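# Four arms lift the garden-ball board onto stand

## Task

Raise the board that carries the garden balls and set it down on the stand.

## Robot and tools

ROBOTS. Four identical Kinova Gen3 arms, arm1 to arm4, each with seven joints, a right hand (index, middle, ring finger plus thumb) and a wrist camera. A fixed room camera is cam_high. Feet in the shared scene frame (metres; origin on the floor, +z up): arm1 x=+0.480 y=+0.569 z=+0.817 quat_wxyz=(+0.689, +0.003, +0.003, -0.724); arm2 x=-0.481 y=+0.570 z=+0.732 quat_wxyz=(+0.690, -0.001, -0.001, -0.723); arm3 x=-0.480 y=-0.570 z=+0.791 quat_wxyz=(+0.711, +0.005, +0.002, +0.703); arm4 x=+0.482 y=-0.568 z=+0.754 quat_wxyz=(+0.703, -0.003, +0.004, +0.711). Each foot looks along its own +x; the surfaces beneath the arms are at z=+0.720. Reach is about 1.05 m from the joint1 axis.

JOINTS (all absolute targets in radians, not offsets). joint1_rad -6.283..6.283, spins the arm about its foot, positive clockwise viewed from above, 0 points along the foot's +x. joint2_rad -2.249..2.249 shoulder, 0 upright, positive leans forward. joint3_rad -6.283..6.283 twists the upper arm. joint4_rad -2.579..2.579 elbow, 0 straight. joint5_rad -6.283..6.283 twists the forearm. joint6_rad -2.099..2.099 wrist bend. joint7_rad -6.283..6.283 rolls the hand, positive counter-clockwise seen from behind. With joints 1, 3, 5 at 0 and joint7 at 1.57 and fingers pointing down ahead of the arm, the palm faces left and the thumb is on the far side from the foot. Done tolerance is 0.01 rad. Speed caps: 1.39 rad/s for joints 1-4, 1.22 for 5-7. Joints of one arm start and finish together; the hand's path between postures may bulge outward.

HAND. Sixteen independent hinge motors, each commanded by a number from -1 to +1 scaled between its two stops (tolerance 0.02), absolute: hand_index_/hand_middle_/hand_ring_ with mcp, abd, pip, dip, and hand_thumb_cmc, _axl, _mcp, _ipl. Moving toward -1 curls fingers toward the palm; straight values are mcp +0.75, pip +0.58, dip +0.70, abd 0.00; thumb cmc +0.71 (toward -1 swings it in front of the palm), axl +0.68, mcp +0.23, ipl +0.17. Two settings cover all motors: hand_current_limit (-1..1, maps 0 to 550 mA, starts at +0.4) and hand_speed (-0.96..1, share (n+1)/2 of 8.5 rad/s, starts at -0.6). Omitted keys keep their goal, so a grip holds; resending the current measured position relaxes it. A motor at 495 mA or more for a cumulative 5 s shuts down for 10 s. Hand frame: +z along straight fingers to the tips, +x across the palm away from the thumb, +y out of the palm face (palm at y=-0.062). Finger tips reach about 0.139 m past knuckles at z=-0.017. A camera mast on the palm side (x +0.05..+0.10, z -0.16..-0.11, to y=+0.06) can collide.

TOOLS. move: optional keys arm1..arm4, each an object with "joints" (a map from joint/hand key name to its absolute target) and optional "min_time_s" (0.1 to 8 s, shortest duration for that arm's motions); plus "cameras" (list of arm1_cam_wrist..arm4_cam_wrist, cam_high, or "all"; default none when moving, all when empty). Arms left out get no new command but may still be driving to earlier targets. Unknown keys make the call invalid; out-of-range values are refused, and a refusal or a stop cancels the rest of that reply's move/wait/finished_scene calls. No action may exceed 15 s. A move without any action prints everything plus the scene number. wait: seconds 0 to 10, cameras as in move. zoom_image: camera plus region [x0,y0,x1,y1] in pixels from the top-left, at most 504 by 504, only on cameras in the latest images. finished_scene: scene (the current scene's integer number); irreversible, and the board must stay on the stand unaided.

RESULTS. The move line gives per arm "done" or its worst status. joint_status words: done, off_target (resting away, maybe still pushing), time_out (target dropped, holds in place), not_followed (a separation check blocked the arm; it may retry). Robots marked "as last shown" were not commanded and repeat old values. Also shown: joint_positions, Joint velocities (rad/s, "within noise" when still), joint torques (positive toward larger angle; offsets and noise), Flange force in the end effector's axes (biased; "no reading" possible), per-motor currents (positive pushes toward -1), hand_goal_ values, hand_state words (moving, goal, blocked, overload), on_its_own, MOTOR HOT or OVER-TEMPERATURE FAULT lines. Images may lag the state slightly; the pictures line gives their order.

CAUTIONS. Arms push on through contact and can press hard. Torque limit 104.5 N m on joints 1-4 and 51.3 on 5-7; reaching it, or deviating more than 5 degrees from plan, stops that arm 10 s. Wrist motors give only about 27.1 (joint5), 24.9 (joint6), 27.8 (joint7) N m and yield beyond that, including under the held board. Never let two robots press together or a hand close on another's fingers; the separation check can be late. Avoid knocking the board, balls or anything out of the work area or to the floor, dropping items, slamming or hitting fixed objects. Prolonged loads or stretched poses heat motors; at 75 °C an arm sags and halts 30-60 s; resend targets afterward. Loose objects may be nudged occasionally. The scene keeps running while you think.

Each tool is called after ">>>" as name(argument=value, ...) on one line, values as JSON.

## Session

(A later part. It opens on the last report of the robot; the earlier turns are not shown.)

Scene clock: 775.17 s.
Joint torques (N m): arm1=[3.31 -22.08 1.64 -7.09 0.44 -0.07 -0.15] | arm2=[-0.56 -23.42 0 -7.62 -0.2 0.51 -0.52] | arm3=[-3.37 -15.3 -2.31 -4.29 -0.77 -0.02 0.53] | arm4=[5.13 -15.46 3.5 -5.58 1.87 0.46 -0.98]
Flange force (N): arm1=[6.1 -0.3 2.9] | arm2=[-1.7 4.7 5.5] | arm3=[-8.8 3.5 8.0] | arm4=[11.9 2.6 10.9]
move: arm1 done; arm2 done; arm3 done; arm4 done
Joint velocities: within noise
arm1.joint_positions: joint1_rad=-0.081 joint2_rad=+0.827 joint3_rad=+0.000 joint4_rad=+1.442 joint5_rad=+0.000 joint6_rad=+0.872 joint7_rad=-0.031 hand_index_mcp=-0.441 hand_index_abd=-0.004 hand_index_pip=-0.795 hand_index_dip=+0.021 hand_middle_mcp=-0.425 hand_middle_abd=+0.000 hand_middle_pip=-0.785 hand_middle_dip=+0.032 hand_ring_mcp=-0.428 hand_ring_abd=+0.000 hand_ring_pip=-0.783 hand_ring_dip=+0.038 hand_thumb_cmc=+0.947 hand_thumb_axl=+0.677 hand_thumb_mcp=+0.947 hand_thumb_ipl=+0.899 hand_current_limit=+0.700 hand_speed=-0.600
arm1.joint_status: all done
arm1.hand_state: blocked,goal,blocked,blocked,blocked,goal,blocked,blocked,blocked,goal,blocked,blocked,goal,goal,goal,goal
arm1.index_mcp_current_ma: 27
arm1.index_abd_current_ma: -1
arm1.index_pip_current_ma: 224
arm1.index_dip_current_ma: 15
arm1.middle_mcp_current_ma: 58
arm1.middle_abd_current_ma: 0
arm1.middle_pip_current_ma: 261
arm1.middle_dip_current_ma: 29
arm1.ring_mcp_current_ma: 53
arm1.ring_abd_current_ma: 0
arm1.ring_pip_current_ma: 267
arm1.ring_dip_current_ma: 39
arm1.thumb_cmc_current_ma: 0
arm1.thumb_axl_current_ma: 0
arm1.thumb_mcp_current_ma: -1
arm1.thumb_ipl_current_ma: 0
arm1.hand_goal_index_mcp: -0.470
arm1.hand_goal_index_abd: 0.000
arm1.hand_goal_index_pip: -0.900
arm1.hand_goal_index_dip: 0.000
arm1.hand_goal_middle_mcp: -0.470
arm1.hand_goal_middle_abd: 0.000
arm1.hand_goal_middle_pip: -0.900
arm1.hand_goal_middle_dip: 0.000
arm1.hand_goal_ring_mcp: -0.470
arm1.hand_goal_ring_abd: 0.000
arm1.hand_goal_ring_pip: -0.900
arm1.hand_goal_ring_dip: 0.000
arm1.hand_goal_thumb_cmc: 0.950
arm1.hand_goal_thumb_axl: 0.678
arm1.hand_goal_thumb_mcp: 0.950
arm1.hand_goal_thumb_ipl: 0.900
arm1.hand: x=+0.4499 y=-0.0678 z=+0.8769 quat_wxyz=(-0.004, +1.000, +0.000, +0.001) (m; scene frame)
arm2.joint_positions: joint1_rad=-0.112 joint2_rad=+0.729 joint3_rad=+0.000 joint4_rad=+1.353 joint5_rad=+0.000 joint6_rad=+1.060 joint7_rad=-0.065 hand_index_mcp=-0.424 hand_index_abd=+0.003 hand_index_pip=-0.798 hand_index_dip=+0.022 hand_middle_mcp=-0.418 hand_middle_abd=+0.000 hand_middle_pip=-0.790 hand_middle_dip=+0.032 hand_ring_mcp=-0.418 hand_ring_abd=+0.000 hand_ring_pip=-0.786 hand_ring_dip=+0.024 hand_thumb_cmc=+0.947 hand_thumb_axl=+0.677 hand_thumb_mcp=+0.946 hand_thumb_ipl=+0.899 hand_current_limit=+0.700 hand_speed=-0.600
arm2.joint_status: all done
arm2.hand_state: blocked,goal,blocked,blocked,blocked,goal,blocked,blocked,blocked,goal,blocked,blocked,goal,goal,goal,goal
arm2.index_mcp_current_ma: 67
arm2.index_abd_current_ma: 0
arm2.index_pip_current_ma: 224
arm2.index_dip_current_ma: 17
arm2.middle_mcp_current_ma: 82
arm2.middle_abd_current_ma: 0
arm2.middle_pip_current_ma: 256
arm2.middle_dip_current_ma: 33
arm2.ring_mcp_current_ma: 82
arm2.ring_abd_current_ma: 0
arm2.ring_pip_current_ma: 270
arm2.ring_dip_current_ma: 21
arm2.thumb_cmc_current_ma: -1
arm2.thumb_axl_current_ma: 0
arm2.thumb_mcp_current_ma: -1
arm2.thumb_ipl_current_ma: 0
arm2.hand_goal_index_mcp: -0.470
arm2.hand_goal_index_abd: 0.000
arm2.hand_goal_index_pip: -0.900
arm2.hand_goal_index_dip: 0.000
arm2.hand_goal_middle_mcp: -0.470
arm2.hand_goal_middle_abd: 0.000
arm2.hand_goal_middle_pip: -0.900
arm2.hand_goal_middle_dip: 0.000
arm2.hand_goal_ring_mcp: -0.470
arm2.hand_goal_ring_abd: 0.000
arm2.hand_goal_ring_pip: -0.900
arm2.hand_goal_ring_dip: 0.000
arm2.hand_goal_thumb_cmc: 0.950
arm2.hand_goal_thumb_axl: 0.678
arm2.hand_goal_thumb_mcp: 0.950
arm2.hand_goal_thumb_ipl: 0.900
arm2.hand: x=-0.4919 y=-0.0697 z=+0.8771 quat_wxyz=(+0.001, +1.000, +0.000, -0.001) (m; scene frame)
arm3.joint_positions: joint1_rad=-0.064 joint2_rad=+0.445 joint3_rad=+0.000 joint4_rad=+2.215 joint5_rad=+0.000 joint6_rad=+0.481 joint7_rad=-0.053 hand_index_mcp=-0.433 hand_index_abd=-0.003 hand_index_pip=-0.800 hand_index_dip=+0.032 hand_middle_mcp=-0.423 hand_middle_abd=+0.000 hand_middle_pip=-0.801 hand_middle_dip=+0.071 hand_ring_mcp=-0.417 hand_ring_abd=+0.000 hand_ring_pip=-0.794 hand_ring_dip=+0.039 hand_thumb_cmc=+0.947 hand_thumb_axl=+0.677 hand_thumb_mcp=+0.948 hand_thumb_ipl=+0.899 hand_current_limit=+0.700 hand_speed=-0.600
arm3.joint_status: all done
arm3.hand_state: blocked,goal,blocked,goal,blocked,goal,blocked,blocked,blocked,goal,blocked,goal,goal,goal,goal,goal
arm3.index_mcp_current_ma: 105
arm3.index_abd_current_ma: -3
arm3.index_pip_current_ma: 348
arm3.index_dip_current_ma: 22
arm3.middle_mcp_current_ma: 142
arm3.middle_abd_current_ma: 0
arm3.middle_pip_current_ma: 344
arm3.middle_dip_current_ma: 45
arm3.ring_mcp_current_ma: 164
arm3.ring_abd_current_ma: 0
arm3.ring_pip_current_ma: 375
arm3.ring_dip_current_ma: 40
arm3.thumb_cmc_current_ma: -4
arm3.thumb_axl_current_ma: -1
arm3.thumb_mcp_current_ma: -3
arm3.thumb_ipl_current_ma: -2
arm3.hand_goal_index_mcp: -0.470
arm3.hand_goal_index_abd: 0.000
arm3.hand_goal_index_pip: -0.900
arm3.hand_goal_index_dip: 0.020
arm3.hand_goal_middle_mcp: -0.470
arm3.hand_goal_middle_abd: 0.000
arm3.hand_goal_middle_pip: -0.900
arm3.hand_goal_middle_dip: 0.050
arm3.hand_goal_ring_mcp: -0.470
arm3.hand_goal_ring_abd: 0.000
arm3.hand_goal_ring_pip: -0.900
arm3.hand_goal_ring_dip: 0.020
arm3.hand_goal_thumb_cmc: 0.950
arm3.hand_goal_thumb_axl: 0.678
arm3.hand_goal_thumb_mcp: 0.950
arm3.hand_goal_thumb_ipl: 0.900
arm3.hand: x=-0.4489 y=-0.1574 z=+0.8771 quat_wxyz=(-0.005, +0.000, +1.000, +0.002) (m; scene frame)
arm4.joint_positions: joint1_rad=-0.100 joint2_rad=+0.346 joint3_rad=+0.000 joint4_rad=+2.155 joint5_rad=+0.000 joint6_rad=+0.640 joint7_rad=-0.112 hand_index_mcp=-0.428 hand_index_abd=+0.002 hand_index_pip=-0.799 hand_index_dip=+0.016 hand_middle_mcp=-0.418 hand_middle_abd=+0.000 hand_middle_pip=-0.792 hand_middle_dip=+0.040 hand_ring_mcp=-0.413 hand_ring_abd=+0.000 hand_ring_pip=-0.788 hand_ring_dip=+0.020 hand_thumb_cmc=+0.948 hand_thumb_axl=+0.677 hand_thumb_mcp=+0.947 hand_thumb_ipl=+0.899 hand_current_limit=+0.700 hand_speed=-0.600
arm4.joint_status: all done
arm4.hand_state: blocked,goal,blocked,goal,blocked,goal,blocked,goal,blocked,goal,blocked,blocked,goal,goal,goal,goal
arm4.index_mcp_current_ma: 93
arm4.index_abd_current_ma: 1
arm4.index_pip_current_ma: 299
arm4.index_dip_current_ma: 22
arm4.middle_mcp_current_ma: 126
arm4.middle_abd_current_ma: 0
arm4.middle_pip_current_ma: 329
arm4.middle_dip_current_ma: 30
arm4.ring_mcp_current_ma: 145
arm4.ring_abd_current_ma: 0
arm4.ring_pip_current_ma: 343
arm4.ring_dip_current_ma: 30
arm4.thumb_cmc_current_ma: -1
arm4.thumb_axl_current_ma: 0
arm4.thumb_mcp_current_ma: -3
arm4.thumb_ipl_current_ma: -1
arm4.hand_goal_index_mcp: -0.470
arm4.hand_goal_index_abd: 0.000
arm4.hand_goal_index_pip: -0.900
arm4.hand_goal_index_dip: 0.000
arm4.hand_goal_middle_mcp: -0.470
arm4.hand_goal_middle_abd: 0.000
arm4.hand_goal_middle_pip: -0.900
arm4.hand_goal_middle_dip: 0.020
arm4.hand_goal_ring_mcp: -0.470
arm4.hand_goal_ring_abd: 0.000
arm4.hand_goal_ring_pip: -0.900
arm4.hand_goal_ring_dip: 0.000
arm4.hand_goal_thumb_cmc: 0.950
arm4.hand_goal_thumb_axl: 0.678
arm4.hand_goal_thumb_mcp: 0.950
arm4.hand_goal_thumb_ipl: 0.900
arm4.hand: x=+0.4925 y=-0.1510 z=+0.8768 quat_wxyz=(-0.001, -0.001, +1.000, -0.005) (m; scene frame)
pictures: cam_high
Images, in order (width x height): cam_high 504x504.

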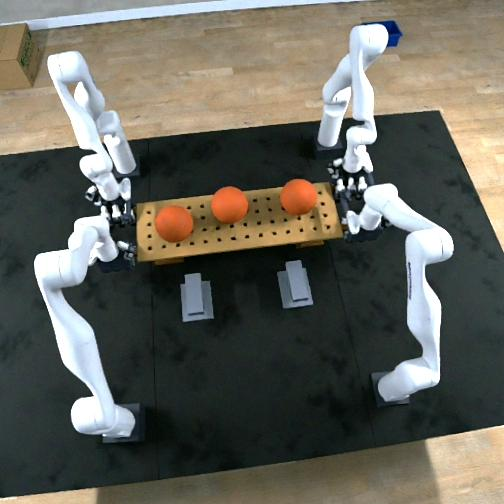

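>>> move(arm1={"joints": {"joint1_rad": -0.0798, "joint2_rad": 0.8684, "joint4_rad": 1.3472, "joint6_rad": 0.926, "joint7_rad": -0.0302}, "min_time_s": 2.5}, arm2={"joints": {"joint1_rad": -0.1104, "joint2_rad": 0.7633, "joint4_rad": 1.2829, "joint6_rad": 1.0954, "joint7_rad": -0.0636}, "min_time_s": 2.5}, arm3={"joints": {"joint1_rad": -0.0669, "joint2_rad": 0.4231, "joint4_rad": 2.2643, "joint6_rad": 0.4542, "joint7_rad": -0.0556}, "min_time_s": 2.5}, arm4={"joints": {"joint1_rad": -0.1083, "joint2_rad": 0.3088, "joint4_rad": 2.221, "joint6_rad": 0.6118, "joint7_rad": -0.1197}, "min_time_s": 2.5})

>>> move(arm1={"joints": {"joint2_rad": 0.8757, "joint4_rad": 1.3503, "joint6_rad": 0.9156}, "min_time_s": 1.5}, arm2={"joints": {"joint2_rad": 0.7689, "joint4_rad": 1.2891, "joint6_rad": 1.0836}, "min_time_s": 1.5}, arm3={"joints": {"joint2_rad": 0.4371, "joint4_rad": 2.2691, "joint6_rad": 0.4354}, "min_time_s": 1.5}, arm4={"joints": {"joint2_rad": 0.3212, "joint4_rad": 2.2277, "joint6_rad": 0.5927}, "min_time_s": 1.5}, cameras=["all"])

>>> zoom_image(camera="cam_high", region=[110, 160, 370, 290])

Scene clock: 815.77 s.
Joint torques (N m): arm1=[3.31 -22.31 1.63 -7.91 0.57 -0.53 -0.03] | arm2=[1.1 -25.14 1.35 -7.64 0.81 0.91 0.06] | arm3=[-1.48 -14.03 -0.43 -3.87 -0.09 -0.05 0.55] | arm4=[4.32 -14.76 2.51 -5.48 1.82 0.42 -0.74]
Flange force (N): arm1=[6.1 -2.7 1.3] | arm2=[2.3 6.6 7.3] | arm3=[-3.1 2.9 6.2] | arm4=[10.7 2.9 12.0]
move: arm1 done; arm2 done; arm3 done; arm4 done
Joint velocities: within noise
arm1.joint_positions: joint1_rad=-0.080 joint2_rad=+0.868 joint3_rad=+0.000 joint4_rad=+1.347 joint5_rad=+0.000 joint6_rad=+0.926 joint7_rad=-0.030 hand_index_mcp=-0.439 hand_index_abd=-0.003 hand_index_pip=-0.801 hand_index_dip=+0.024 hand_middle_mcp=-0.425 hand_middle_abd=+0.000 hand_middle_pip=-0.785 hand_middle_dip=+0.032 hand_ring_mcp=-0.428 hand_ring_abd=+0.000 hand_ring_pip=-0.783 hand_ring_dip=+0.038 hand_thumb_cmc=+0.947 hand_thumb_axl=+0.677 hand_thumb_mcp=+0.947 hand_thumb_ipl=+0.899 hand_current_limit=+0.700 hand_speed=-0.600
arm1.joint_status: all done
arm1.hand_state: blocked,goal,blocked,blocked,blocked,goal,blocked,blocked,blocked,goal,blocked,blocked,goal,goal,goal,goal
arm1.index_mcp_current_ma: 30
arm1.index_abd_current_ma: 0
arm1.index_pip_current_ma: 200
arm1.index_dip_current_ma: 18
arm1.middle_mcp_current_ma: 58
arm1.middle_abd_current_ma: 0
arm1.middle_pip_current_ma: 261
arm1.middle_dip_current_ma: 29
arm1.ring_mcp_current_ma: 53
arm1.ring_abd_current_ma: 0
arm1.ring_pip_current_ma: 267
arm1.ring_dip_current_ma: 39
arm1.thumb_cmc_current_ma: 0
arm1.thumb_axl_current_ma: 0
arm1.thumb_mcp_current_ma: -1
arm1.thumb_ipl_current_ma: 0
arm1.hand_goal_index_mcp: -0.470
arm1.hand_goal_index_abd: 0.000
arm1.hand_goal_index_pip: -0.900
arm1.hand_goal_index_dip: 0.000
arm1.hand_goal_middle_mcp: -0.470
arm1.hand_goal_middle_abd: 0.000
arm1.hand_goal_middle_pip: -0.900
arm1.hand_goal_middle_dip: 0.000
arm1.hand_goal_ring_mcp: -0.470
arm1.hand_goal_ring_abd: 0.000
arm1.hand_goal_ring_pip: -0.900
arm1.hand_goal_ring_dip: 0.000
arm1.hand_goal_thumb_cmc: 0.950
arm1.hand_goal_thumb_axl: 0.678
arm1.hand_goal_thumb_mcp: 0.950
arm1.hand_goal_thumb_ipl: 0.900
arm1.hand: x=+0.4499 y=-0.0897 z=+0.8769 quat_wxyz=(-0.004, +1.000, +0.000, +0.001) (m; scene frame)
arm2.joint_positions: joint1_rad=-0.110 joint2_rad=+0.763 joint3_rad=+0.000 joint4_rad=+1.283 joint5_rad=+0.000 joint6_rad=+1.095 joint7_rad=-0.064 hand_index_mcp=-0.427 hand_index_abd=+0.003 hand_index_pip=-0.799 hand_index_dip=+0.022 hand_middle_mcp=-0.418 hand_middle_abd=+0.000 hand_middle_pip=-0.790 hand_middle_dip=+0.032 hand_ring_mcp=-0.417 hand_ring_abd=+0.000 hand_ring_pip=-0.787 hand_ring_dip=+0.024 hand_thumb_cmc=+0.947 hand_thumb_axl=+0.677 hand_thumb_mcp=+0.946 hand_thumb_ipl=+0.899 hand_current_limit=+0.700 hand_speed=-0.600
arm2.joint_status: all done
arm2.hand_state: blocked,goal,blocked,blocked,blocked,goal,blocked,blocked,blocked,goal,blocked,blocked,goal,goal,goal,goal
arm2.index_mcp_current_ma: 59
arm2.index_abd_current_ma: 0
arm2.index_pip_current_ma: 222
arm2.index_dip_current_ma: 18
arm2.middle_mcp_current_ma: 82
arm2.middle_abd_current_ma: 0
arm2.middle_pip_current_ma: 256
arm2.middle_dip_current_ma: 33
arm2.ring_mcp_current_ma: 84
arm2.ring_abd_current_ma: 0
arm2.ring_pip_current_ma: 266
arm2.ring_dip_current_ma: 21
arm2.thumb_cmc_current_ma: -1
arm2.thumb_axl_current_ma: 0
arm2.thumb_mcp_current_ma: -1
arm2.thumb_ipl_current_ma: 0
arm2.hand_goal_index_mcp: -0.470
arm2.hand_goal_index_abd: 0.000
arm2.hand_goal_index_pip: -0.900
arm2.hand_goal_index_dip: 0.000
arm2.hand_goal_middle_mcp: -0.470
arm2.hand_goal_middle_abd: 0.000
arm2.hand_goal_middle_pip: -0.900
arm2.hand_goal_middle_dip: 0.000
arm2.hand_goal_ring_mcp: -0.470
arm2.hand_goal_ring_abd: 0.000
arm2.hand_goal_ring_pip: -0.900
arm2.hand_goal_ring_dip: 0.000
arm2.hand_goal_thumb_cmc: 0.950
arm2.hand_goal_thumb_axl: 0.678
arm2.hand_goal_thumb_mcp: 0.950
arm2.hand_goal_thumb_ipl: 0.900
arm2.hand: x=-0.4919 y=-0.0857 z=+0.8770 quat_wxyz=(+0.001, +1.000, +0.000, -0.001) (m; scene frame)
arm3.joint_positions: joint1_rad=-0.067 joint2_rad=+0.423 joint3_rad=+0.000 joint4_rad=+2.264 joint5_rad=+0.000 joint6_rad=+0.454 joint7_rad=-0.056 hand_index_mcp=-0.433 hand_index_abd=-0.003 hand_index_pip=-0.804 hand_index_dip=+0.032 hand_middle_mcp=-0.423 hand_middle_abd=+0.000 hand_middle_pip=-0.801 hand_middle_dip=+0.071 hand_ring_mcp=-0.417 hand_ring_abd=+0.000 hand_ring_pip=-0.794 hand_ring_dip=+0.039 hand_thumb_cmc=+0.947 hand_thumb_axl=+0.677 hand_thumb_mcp=+0.948 hand_thumb_ipl=+0.899 hand_current_limit=+0.700 hand_speed=-0.600
arm3.joint_status: all done
arm3.hand_state: blocked,goal,blocked,goal,blocked,goal,blocked,blocked,blocked,goal,blocked,goal,goal,goal,goal,goal
arm3.index_mcp_current_ma: 105
arm3.index_abd_current_ma: -3
arm3.index_pip_current_ma: 329
arm3.index_dip_current_ma: 22
arm3.middle_mcp_current_ma: 142
arm3.middle_abd_current_ma: 0
arm3.middle_pip_current_ma: 344
arm3.middle_dip_current_ma: 45
arm3.ring_mcp_current_ma: 164
arm3.ring_abd_current_ma: 0
arm3.ring_pip_current_ma: 375
arm3.ring_dip_current_ma: 40
arm3.thumb_cmc_current_ma: -4
arm3.thumb_axl_current_ma: -1
arm3.thumb_mcp_current_ma: -3
arm3.thumb_ipl_current_ma: -2
arm3.hand_goal_index_mcp: -0.470
arm3.hand_goal_index_abd: 0.000
arm3.hand_goal_index_pip: -0.900
arm3.hand_goal_index_dip: 0.020
arm3.hand_goal_middle_mcp: -0.470
arm3.hand_goal_middle_abd: 0.000
arm3.hand_goal_middle_pip: -0.900
arm3.hand_goal_middle_dip: 0.050
arm3.hand_goal_ring_mcp: -0.470
arm3.hand_goal_ring_abd: 0.000
arm3.hand_goal_ring_pip: -0.900
arm3.hand_goal_ring_dip: 0.020
arm3.hand_goal_thumb_cmc: 0.950
arm3.hand_goal_thumb_axl: 0.678
arm3.hand_goal_thumb_mcp: 0.950
arm3.hand_goal_thumb_ipl: 0.900
arm3.hand: x=-0.4489 y=-0.1734 z=+0.8770 quat_wxyz=(-0.005, +0.000, +1.000, +0.002) (m; scene frame)
arm4.joint_positions: joint1_rad=-0.108 joint2_rad=+0.309 joint3_rad=+0.000 joint4_rad=+2.221 joint5_rad=+0.000 joint6_rad=+0.612 joint7_rad=-0.120 hand_index_mcp=-0.427 hand_index_abd=+0.003 hand_index_pip=-0.805 hand_index_dip=+0.016 hand_middle_mcp=-0.418 hand_middle_abd=+0.000 hand_middle_pip=-0.794 hand_middle_dip=+0.041 hand_ring_mcp=-0.413 hand_ring_abd=+0.000 hand_ring_pip=-0.789 hand_ring_dip=+0.020 hand_thumb_cmc=+0.948 hand_thumb_axl=+0.677 hand_thumb_mcp=+0.947 hand_thumb_ipl=+0.899 hand_current_limit=+0.700 hand_speed=-0.600
arm4.joint_status: all done
arm4.hand_state: blocked,goal,blocked,goal,blocked,goal,blocked,blocked,blocked,goal,blocked,blocked,goal,goal,goal,goal
arm4.index_mcp_current_ma: 95
arm4.index_abd_current_ma: 2
arm4.index_pip_current_ma: 272
arm4.index_dip_current_ma: 22
arm4.middle_mcp_current_ma: 127
arm4.middle_abd_current_ma: 0
arm4.middle_pip_current_ma: 320
arm4.middle_dip_current_ma: 32
arm4.ring_mcp_current_ma: 145
arm4.ring_abd_current_ma: 0
arm4.ring_pip_current_ma: 340
arm4.ring_dip_current_ma: 30
arm4.thumb_cmc_current_ma: -1
arm4.thumb_axl_current_ma: 0
arm4.thumb_mcp_current_ma: -3
arm4.thumb_ipl_current_ma: -1
arm4.hand_goal_index_mcp: -0.470
arm4.hand_goal_index_abd: 0.000
arm4.hand_goal_index_pip: -0.900
arm4.hand_goal_index_dip: 0.000
arm4.hand_goal_middle_mcp: -0.470
arm4.hand_goal_middle_abd: 0.000
arm4.hand_goal_middle_pip: -0.900
arm4.hand_goal_middle_dip: 0.020
arm4.hand_goal_ring_mcp: -0.470
arm4.hand_goal_ring_abd: 0.000
arm4.hand_goal_ring_pip: -0.900
arm4.hand_goal_ring_dip: 0.000
arm4.hand_goal_thumb_cmc: 0.950
arm4.hand_goal_thumb_axl: 0.678
arm4.hand_goal_thumb_mcp: 0.950
arm4.hand_goal_thumb_ipl: 0.900
arm4.hand: x=+0.4925 y=-0.1730 z=+0.8769 quat_wxyz=(-0.001, -0.001, +1.000, -0.005) (m; scene frame)
pictures: none

Scene clock: 817.57 s.
Joint torques (N m): arm1=[2.55 -21.9 1 -7.04 0.24 -0.05 -0.07] | arm2=[0.25 -25.06 0.6 -8 0.27 0.6 -0.12] | arm3=[-2.19 -14.19 -1.04 -3.7 -0.35 -0.06 0.55] | arm4=[4.07 -14.94 2.29 -5.2 1.43 0.41 -0.91]
Flange force (N): arm1=[4.7 -1.1 1.1] | arm2=[0.5 5.3 7.0] | arm3=[-5.5 3.1 6.4] | arm4=[9.5 3.4 12.1]
move: arm1 done; arm2 done; arm3 done; arm4 done
Joint velocities: within noise
arm1.joint_positions: joint1_rad=-0.080 joint2_rad=+0.876 joint3_rad=+0.000 joint4_rad=+1.350 joint5_rad=+0.000 joint6_rad=+0.916 joint7_rad=-0.030 hand_index_mcp=-0.439 hand_index_abd=-0.003 hand_index_pip=-0.802 hand_index_dip=+0.025 hand_middle_mcp=-0.425 hand_middle_abd=+0.000 hand_middle_pip=-0.785 hand_middle_dip=+0.032 hand_ring_mcp=-0.428 hand_ring_abd=+0.000 hand_ring_pip=-0.783 hand_ring_dip=+0.038 hand_thumb_cmc=+0.947 hand_thumb_axl=+0.677 hand_thumb_mcp=+0.947 hand_thumb_ipl=+0.899 hand_current_limit=+0.700 hand_speed=-0.600
arm1.joint_status: all done
arm1.hand_state: blocked,goal,blocked,blocked,blocked,goal,blocked,blocked,blocked,goal,blocked,blocked,goal,goal,goal,goal
arm1.index_mcp_current_ma: 31
arm1.index_abd_current_ma: 0
arm1.index_pip_current_ma: 198
arm1.index_dip_current_ma: 19
arm1.middle_mcp_current_ma: 58
arm1.middle_abd_current_ma: 0
arm1.middle_pip_current_ma: 261
arm1.middle_dip_current_ma: 29
arm1.ring_mcp_current_ma: 53
arm1.ring_abd_current_ma: 0
arm1.ring_pip_current_ma: 267
arm1.ring_dip_current_ma: 39
arm1.thumb_cmc_current_ma: 0
arm1.thumb_axl_current_ma: 0
arm1.thumb_mcp_current_ma: -1
arm1.thumb_ipl_current_ma: 0
arm1.hand_goal_index_mcp: -0.470
arm1.hand_goal_index_abd: 0.000
arm1.hand_goal_index_pip: -0.900
arm1.hand_goal_index_dip: 0.000
arm1.hand_goal_middle_mcp: -0.470
arm1.hand_goal_middle_abd: 0.000
arm1.hand_goal_middle_pip: -0.900
arm1.hand_goal_middle_dip: 0.000
arm1.hand_goal_ring_mcp: -0.470
arm1.hand_goal_ring_abd: 0.000
arm1.hand_goal_ring_pip: -0.900
arm1.hand_goal_ring_dip: 0.000
arm1.hand_goal_thumb_cmc: 0.950
arm1.hand_goal_thumb_axl: 0.678
arm1.hand_goal_thumb_mcp: 0.950
arm1.hand_goal_thumb_ipl: 0.900
arm1.hand: x=+0.4499 y=-0.0897 z=+0.8720 quat_wxyz=(-0.004, +1.000, +0.000, +0.001) (m; scene frame)
arm2.joint_positions: joint1_rad=-0.110 joint2_rad=+0.769 joint3_rad=+0.000 joint4_rad=+1.289 joint5_rad=+0.000 joint6_rad=+1.084 joint7_rad=-0.064 hand_index_mcp=-0.428 hand_index_abd=+0.003 hand_index_pip=-0.799 hand_index_dip=+0.022 hand_middle_mcp=-0.418 hand_middle_abd=+0.000 hand_middle_pip=-0.790 hand_middle_dip=+0.032 hand_ring_mcp=-0.417 hand_ring_abd=+0.000 hand_ring_pip=-0.787 hand_ring_dip=+0.024 hand_thumb_cmc=+0.947 hand_thumb_axl=+0.677 hand_thumb_mcp=+0.946 hand_thumb_ipl=+0.899 hand_current_limit=+0.700 hand_speed=-0.600
arm2.joint_status: all done
arm2.hand_state: blocked,goal,blocked,blocked,blocked,goal,blocked,blocked,blocked,goal,blocked,blocked,goal,goal,goal,goal
arm2.index_mcp_current_ma: 58
arm2.index_abd_current_ma: 0
arm2.index_pip_current_ma: 222
arm2.index_dip_current_ma: 18
arm2.middle_mcp_current_ma: 82
arm2.middle_abd_current_ma: 0
arm2.middle_pip_current_ma: 256
arm2.middle_dip_current_ma: 33
arm2.ring_mcp_current_ma: 84
arm2.ring_abd_current_ma: 0
arm2.ring_pip_current_ma: 266
arm2.ring_dip_current_ma: 21
arm2.thumb_cmc_current_ma: -1
arm2.thumb_axl_current_ma: 0
arm2.thumb_mcp_current_ma: -1
arm2.thumb_ipl_current_ma: 0
arm2.hand_goal_index_mcp: -0.470
arm2.hand_goal_index_abd: 0.000
arm2.hand_goal_index_pip: -0.900
arm2.hand_goal_index_dip: 0.000
arm2.hand_goal_middle_mcp: -0.470
arm2.hand_goal_middle_abd: 0.000
arm2.hand_goal_middle_pip: -0.900
arm2.hand_goal_middle_dip: 0.000
arm2.hand_goal_ring_mcp: -0.470
arm2.hand_goal_ring_abd: 0.000
arm2.hand_goal_ring_pip: -0.900
arm2.hand_goal_ring_dip: 0.000
arm2.hand_goal_thumb_cmc: 0.950
arm2.hand_goal_thumb_axl: 0.678
arm2.hand_goal_thumb_mcp: 0.950
arm2.hand_goal_thumb_ipl: 0.900
arm2.hand: x=-0.4919 y=-0.0857 z=+0.8721 quat_wxyz=(+0.001, +1.000, +0.000, -0.001) (m; scene frame)
arm3.joint_positions: joint1_rad=-0.067 joint2_rad=+0.437 joint3_rad=+0.000 joint4_rad=+2.269 joint5_rad=+0.000 joint6_rad=+0.435 joint7_rad=-0.056 hand_index_mcp=-0.433 hand_index_abd=-0.003 hand_index_pip=-0.804 hand_index_dip=+0.032 hand_middle_mcp=-0.423 hand_middle_abd=+0.000 hand_middle_pip=-0.801 hand_middle_dip=+0.071 hand_ring_mcp=-0.417 hand_ring_abd=+0.000 hand_ring_pip=-0.794 hand_ring_dip=+0.039 hand_thumb_cmc=+0.947 hand_thumb_axl=+0.677 hand_thumb_mcp=+0.948 hand_thumb_ipl=+0.899 hand_current_limit=+0.700 hand_speed=-0.600
arm3.joint_status: all done
arm3.hand_state: blocked,goal,blocked,goal,blocked,goal,blocked,blocked,blocked,goal,blocked,goal,goal,goal,goal,goal
arm3.index_mcp_current_ma: 105
arm3.index_abd_current_ma: -3
arm3.index_pip_current_ma: 329
arm3.index_dip_current_ma: 22
arm3.middle_mcp_current_ma: 142
arm3.middle_abd_current_ma: 0
arm3.middle_pip_current_ma: 344
arm3.middle_dip_current_ma: 45
arm3.ring_mcp_current_ma: 164
arm3.ring_abd_current_ma: 0
arm3.ring_pip_current_ma: 375
arm3.ring_dip_current_ma: 40
arm3.thumb_cmc_current_ma: -4
arm3.thumb_axl_current_ma: -1
arm3.thumb_mcp_current_ma: -3
arm3.thumb_ipl_current_ma: -2
arm3.hand_goal_index_mcp: -0.470
arm3.hand_goal_index_abd: 0.000
arm3.hand_goal_index_pip: -0.900
arm3.hand_goal_index_dip: 0.020
arm3.hand_goal_middle_mcp: -0.470
arm3.hand_goal_middle_abd: 0.000
arm3.hand_goal_middle_pip: -0.900
arm3.hand_goal_middle_dip: 0.050
arm3.hand_goal_ring_mcp: -0.470
arm3.hand_goal_ring_abd: 0.000
arm3.hand_goal_ring_pip: -0.900
arm3.hand_goal_ring_dip: 0.020
arm3.hand_goal_thumb_cmc: 0.950
arm3.hand_goal_thumb_axl: 0.678
arm3.hand_goal_thumb_mcp: 0.950
arm3.hand_goal_thumb_ipl: 0.900
arm3.hand: x=-0.4490 y=-0.1734 z=+0.8720 quat_wxyz=(-0.005, +0.000, +1.000, +0.002) (m; scene frame)
arm4.joint_positions: joint1_rad=-0.108 joint2_rad=+0.321 joint3_rad=+0.000 joint4_rad=+2.228 joint5_rad=+0.000 joint6_rad=+0.593 joint7_rad=-0.120 hand_index_mcp=-0.427 hand_index_abd=+0.003 hand_index_pip=-0.805 hand_index_dip=+0.016 hand_middle_mcp=-0.418 hand_middle_abd=+0.000 hand_middle_pip=-0.794 hand_middle_dip=+0.041 hand_ring_mcp=-0.413 hand_ring_abd=+0.000 hand_ring_pip=-0.789 hand_ring_dip=+0.020 hand_thumb_cmc=+0.948 hand_thumb_axl=+0.677 hand_thumb_mcp=+0.947 hand_thumb_ipl=+0.899 hand_current_limit=+0.700 hand_speed=-0.600
arm4.joint_status: all done
arm4.hand_state: blocked,goal,blocked,goal,blocked,goal,blocked,blocked,blocked,goal,blocked,blocked,goal,goal,goal,goal
arm4.index_mcp_current_ma: 97
arm4.index_abd_current_ma: 2
arm4.index_pip_current_ma: 272
arm4.index_dip_current_ma: 22
arm4.middle_mcp_current_ma: 128
arm4.middle_abd_current_ma: 0
arm4.middle_pip_current_ma: 320
arm4.middle_dip_current_ma: 32
arm4.ring_mcp_current_ma: 145
arm4.ring_abd_current_ma: 0
arm4.ring_pip_current_ma: 340
arm4.ring_dip_current_ma: 30
arm4.thumb_cmc_current_ma: -1
arm4.thumb_axl_current_ma: 0
arm4.thumb_mcp_current_ma: -3
arm4.thumb_ipl_current_ma: -1
arm4.hand_goal_index_mcp: -0.470
arm4.hand_goal_index_abd: 0.000
arm4.hand_goal_index_pip: -0.900
arm4.hand_goal_index_dip: 0.000
arm4.hand_goal_middle_mcp: -0.470
arm4.hand_goal_middle_abd: 0.000
arm4.hand_goal_middle_pip: -0.900
arm4.hand_goal_middle_dip: 0.020
arm4.hand_goal_ring_mcp: -0.470
arm4.hand_goal_ring_abd: 0.000
arm4.hand_goal_ring_pip: -0.900
arm4.hand_goal_ring_dip: 0.000
arm4.hand_goal_thumb_cmc: 0.950
arm4.hand_goal_thumb_axl: 0.678
arm4.hand_goal_thumb_mcp: 0.950
arm4.hand_goal_thumb_ipl: 0.900
arm4.hand: x=+0.4925 y=-0.1731 z=+0.8718 quat_wxyz=(-0.001, -0.001, +1.000, -0.005) (m; scene frame)
pictures: arm1_cam_wrist, arm2_cam_wrist, arm3_cam_wrist, arm4_cam_wrist, cam_high
Images, in order (width x height): arm1_cam_wrist 672x504, arm2_cam_wrist 672x504, arm3_cam_wrist 672x504, arm4_cam_wrist 672x504, cam_high 504x504.

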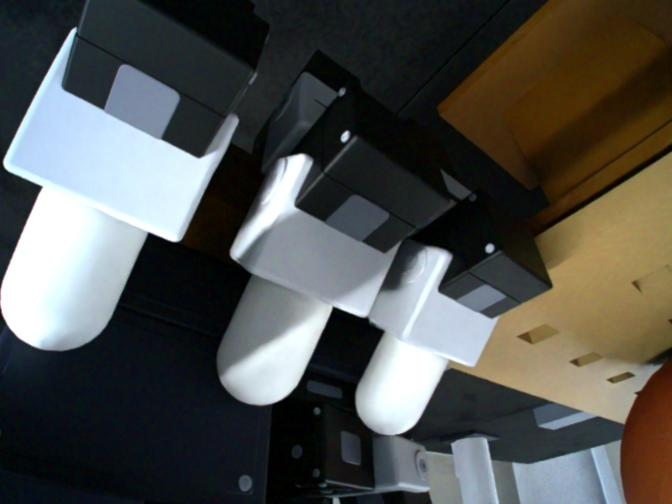

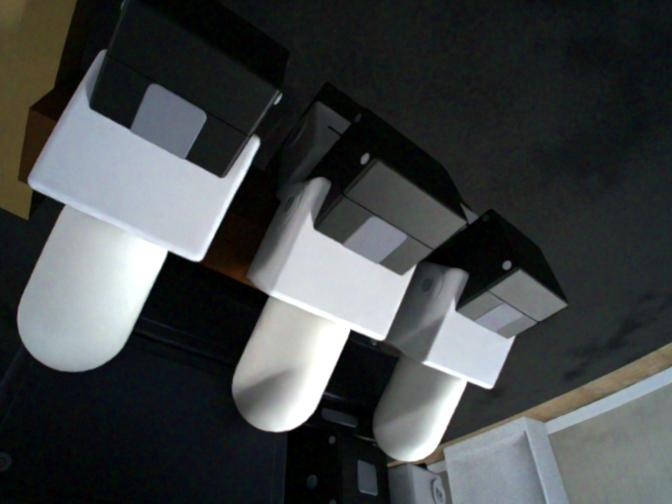

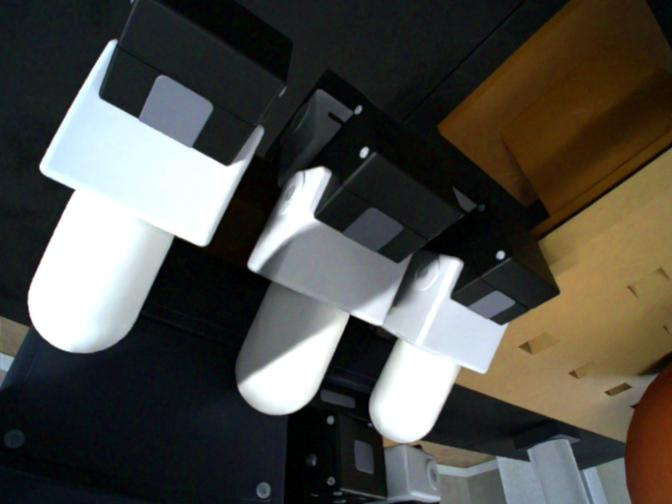

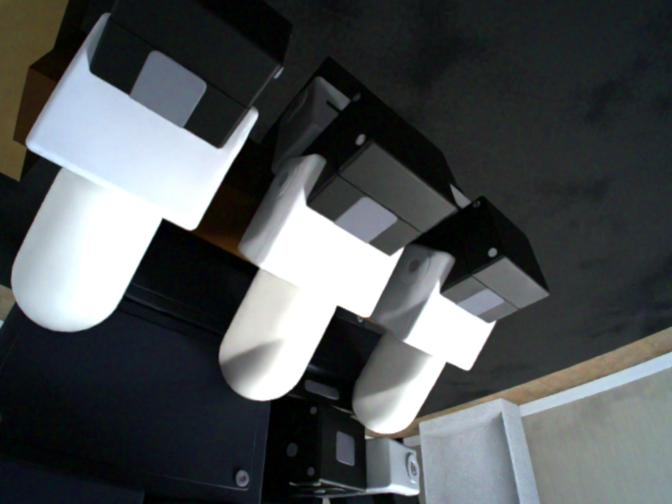

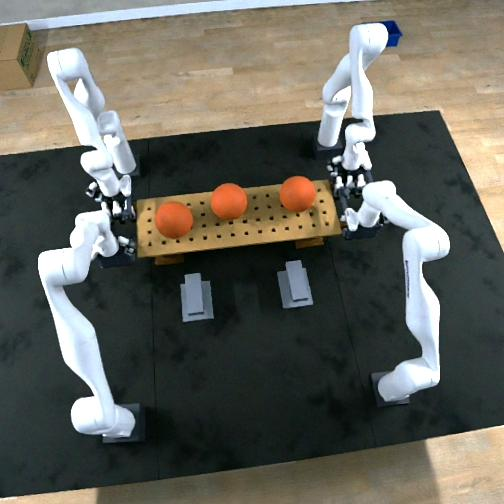

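Scaled by 1.938 from the camera's 504x504 image, which has a finer 720x720 frame.

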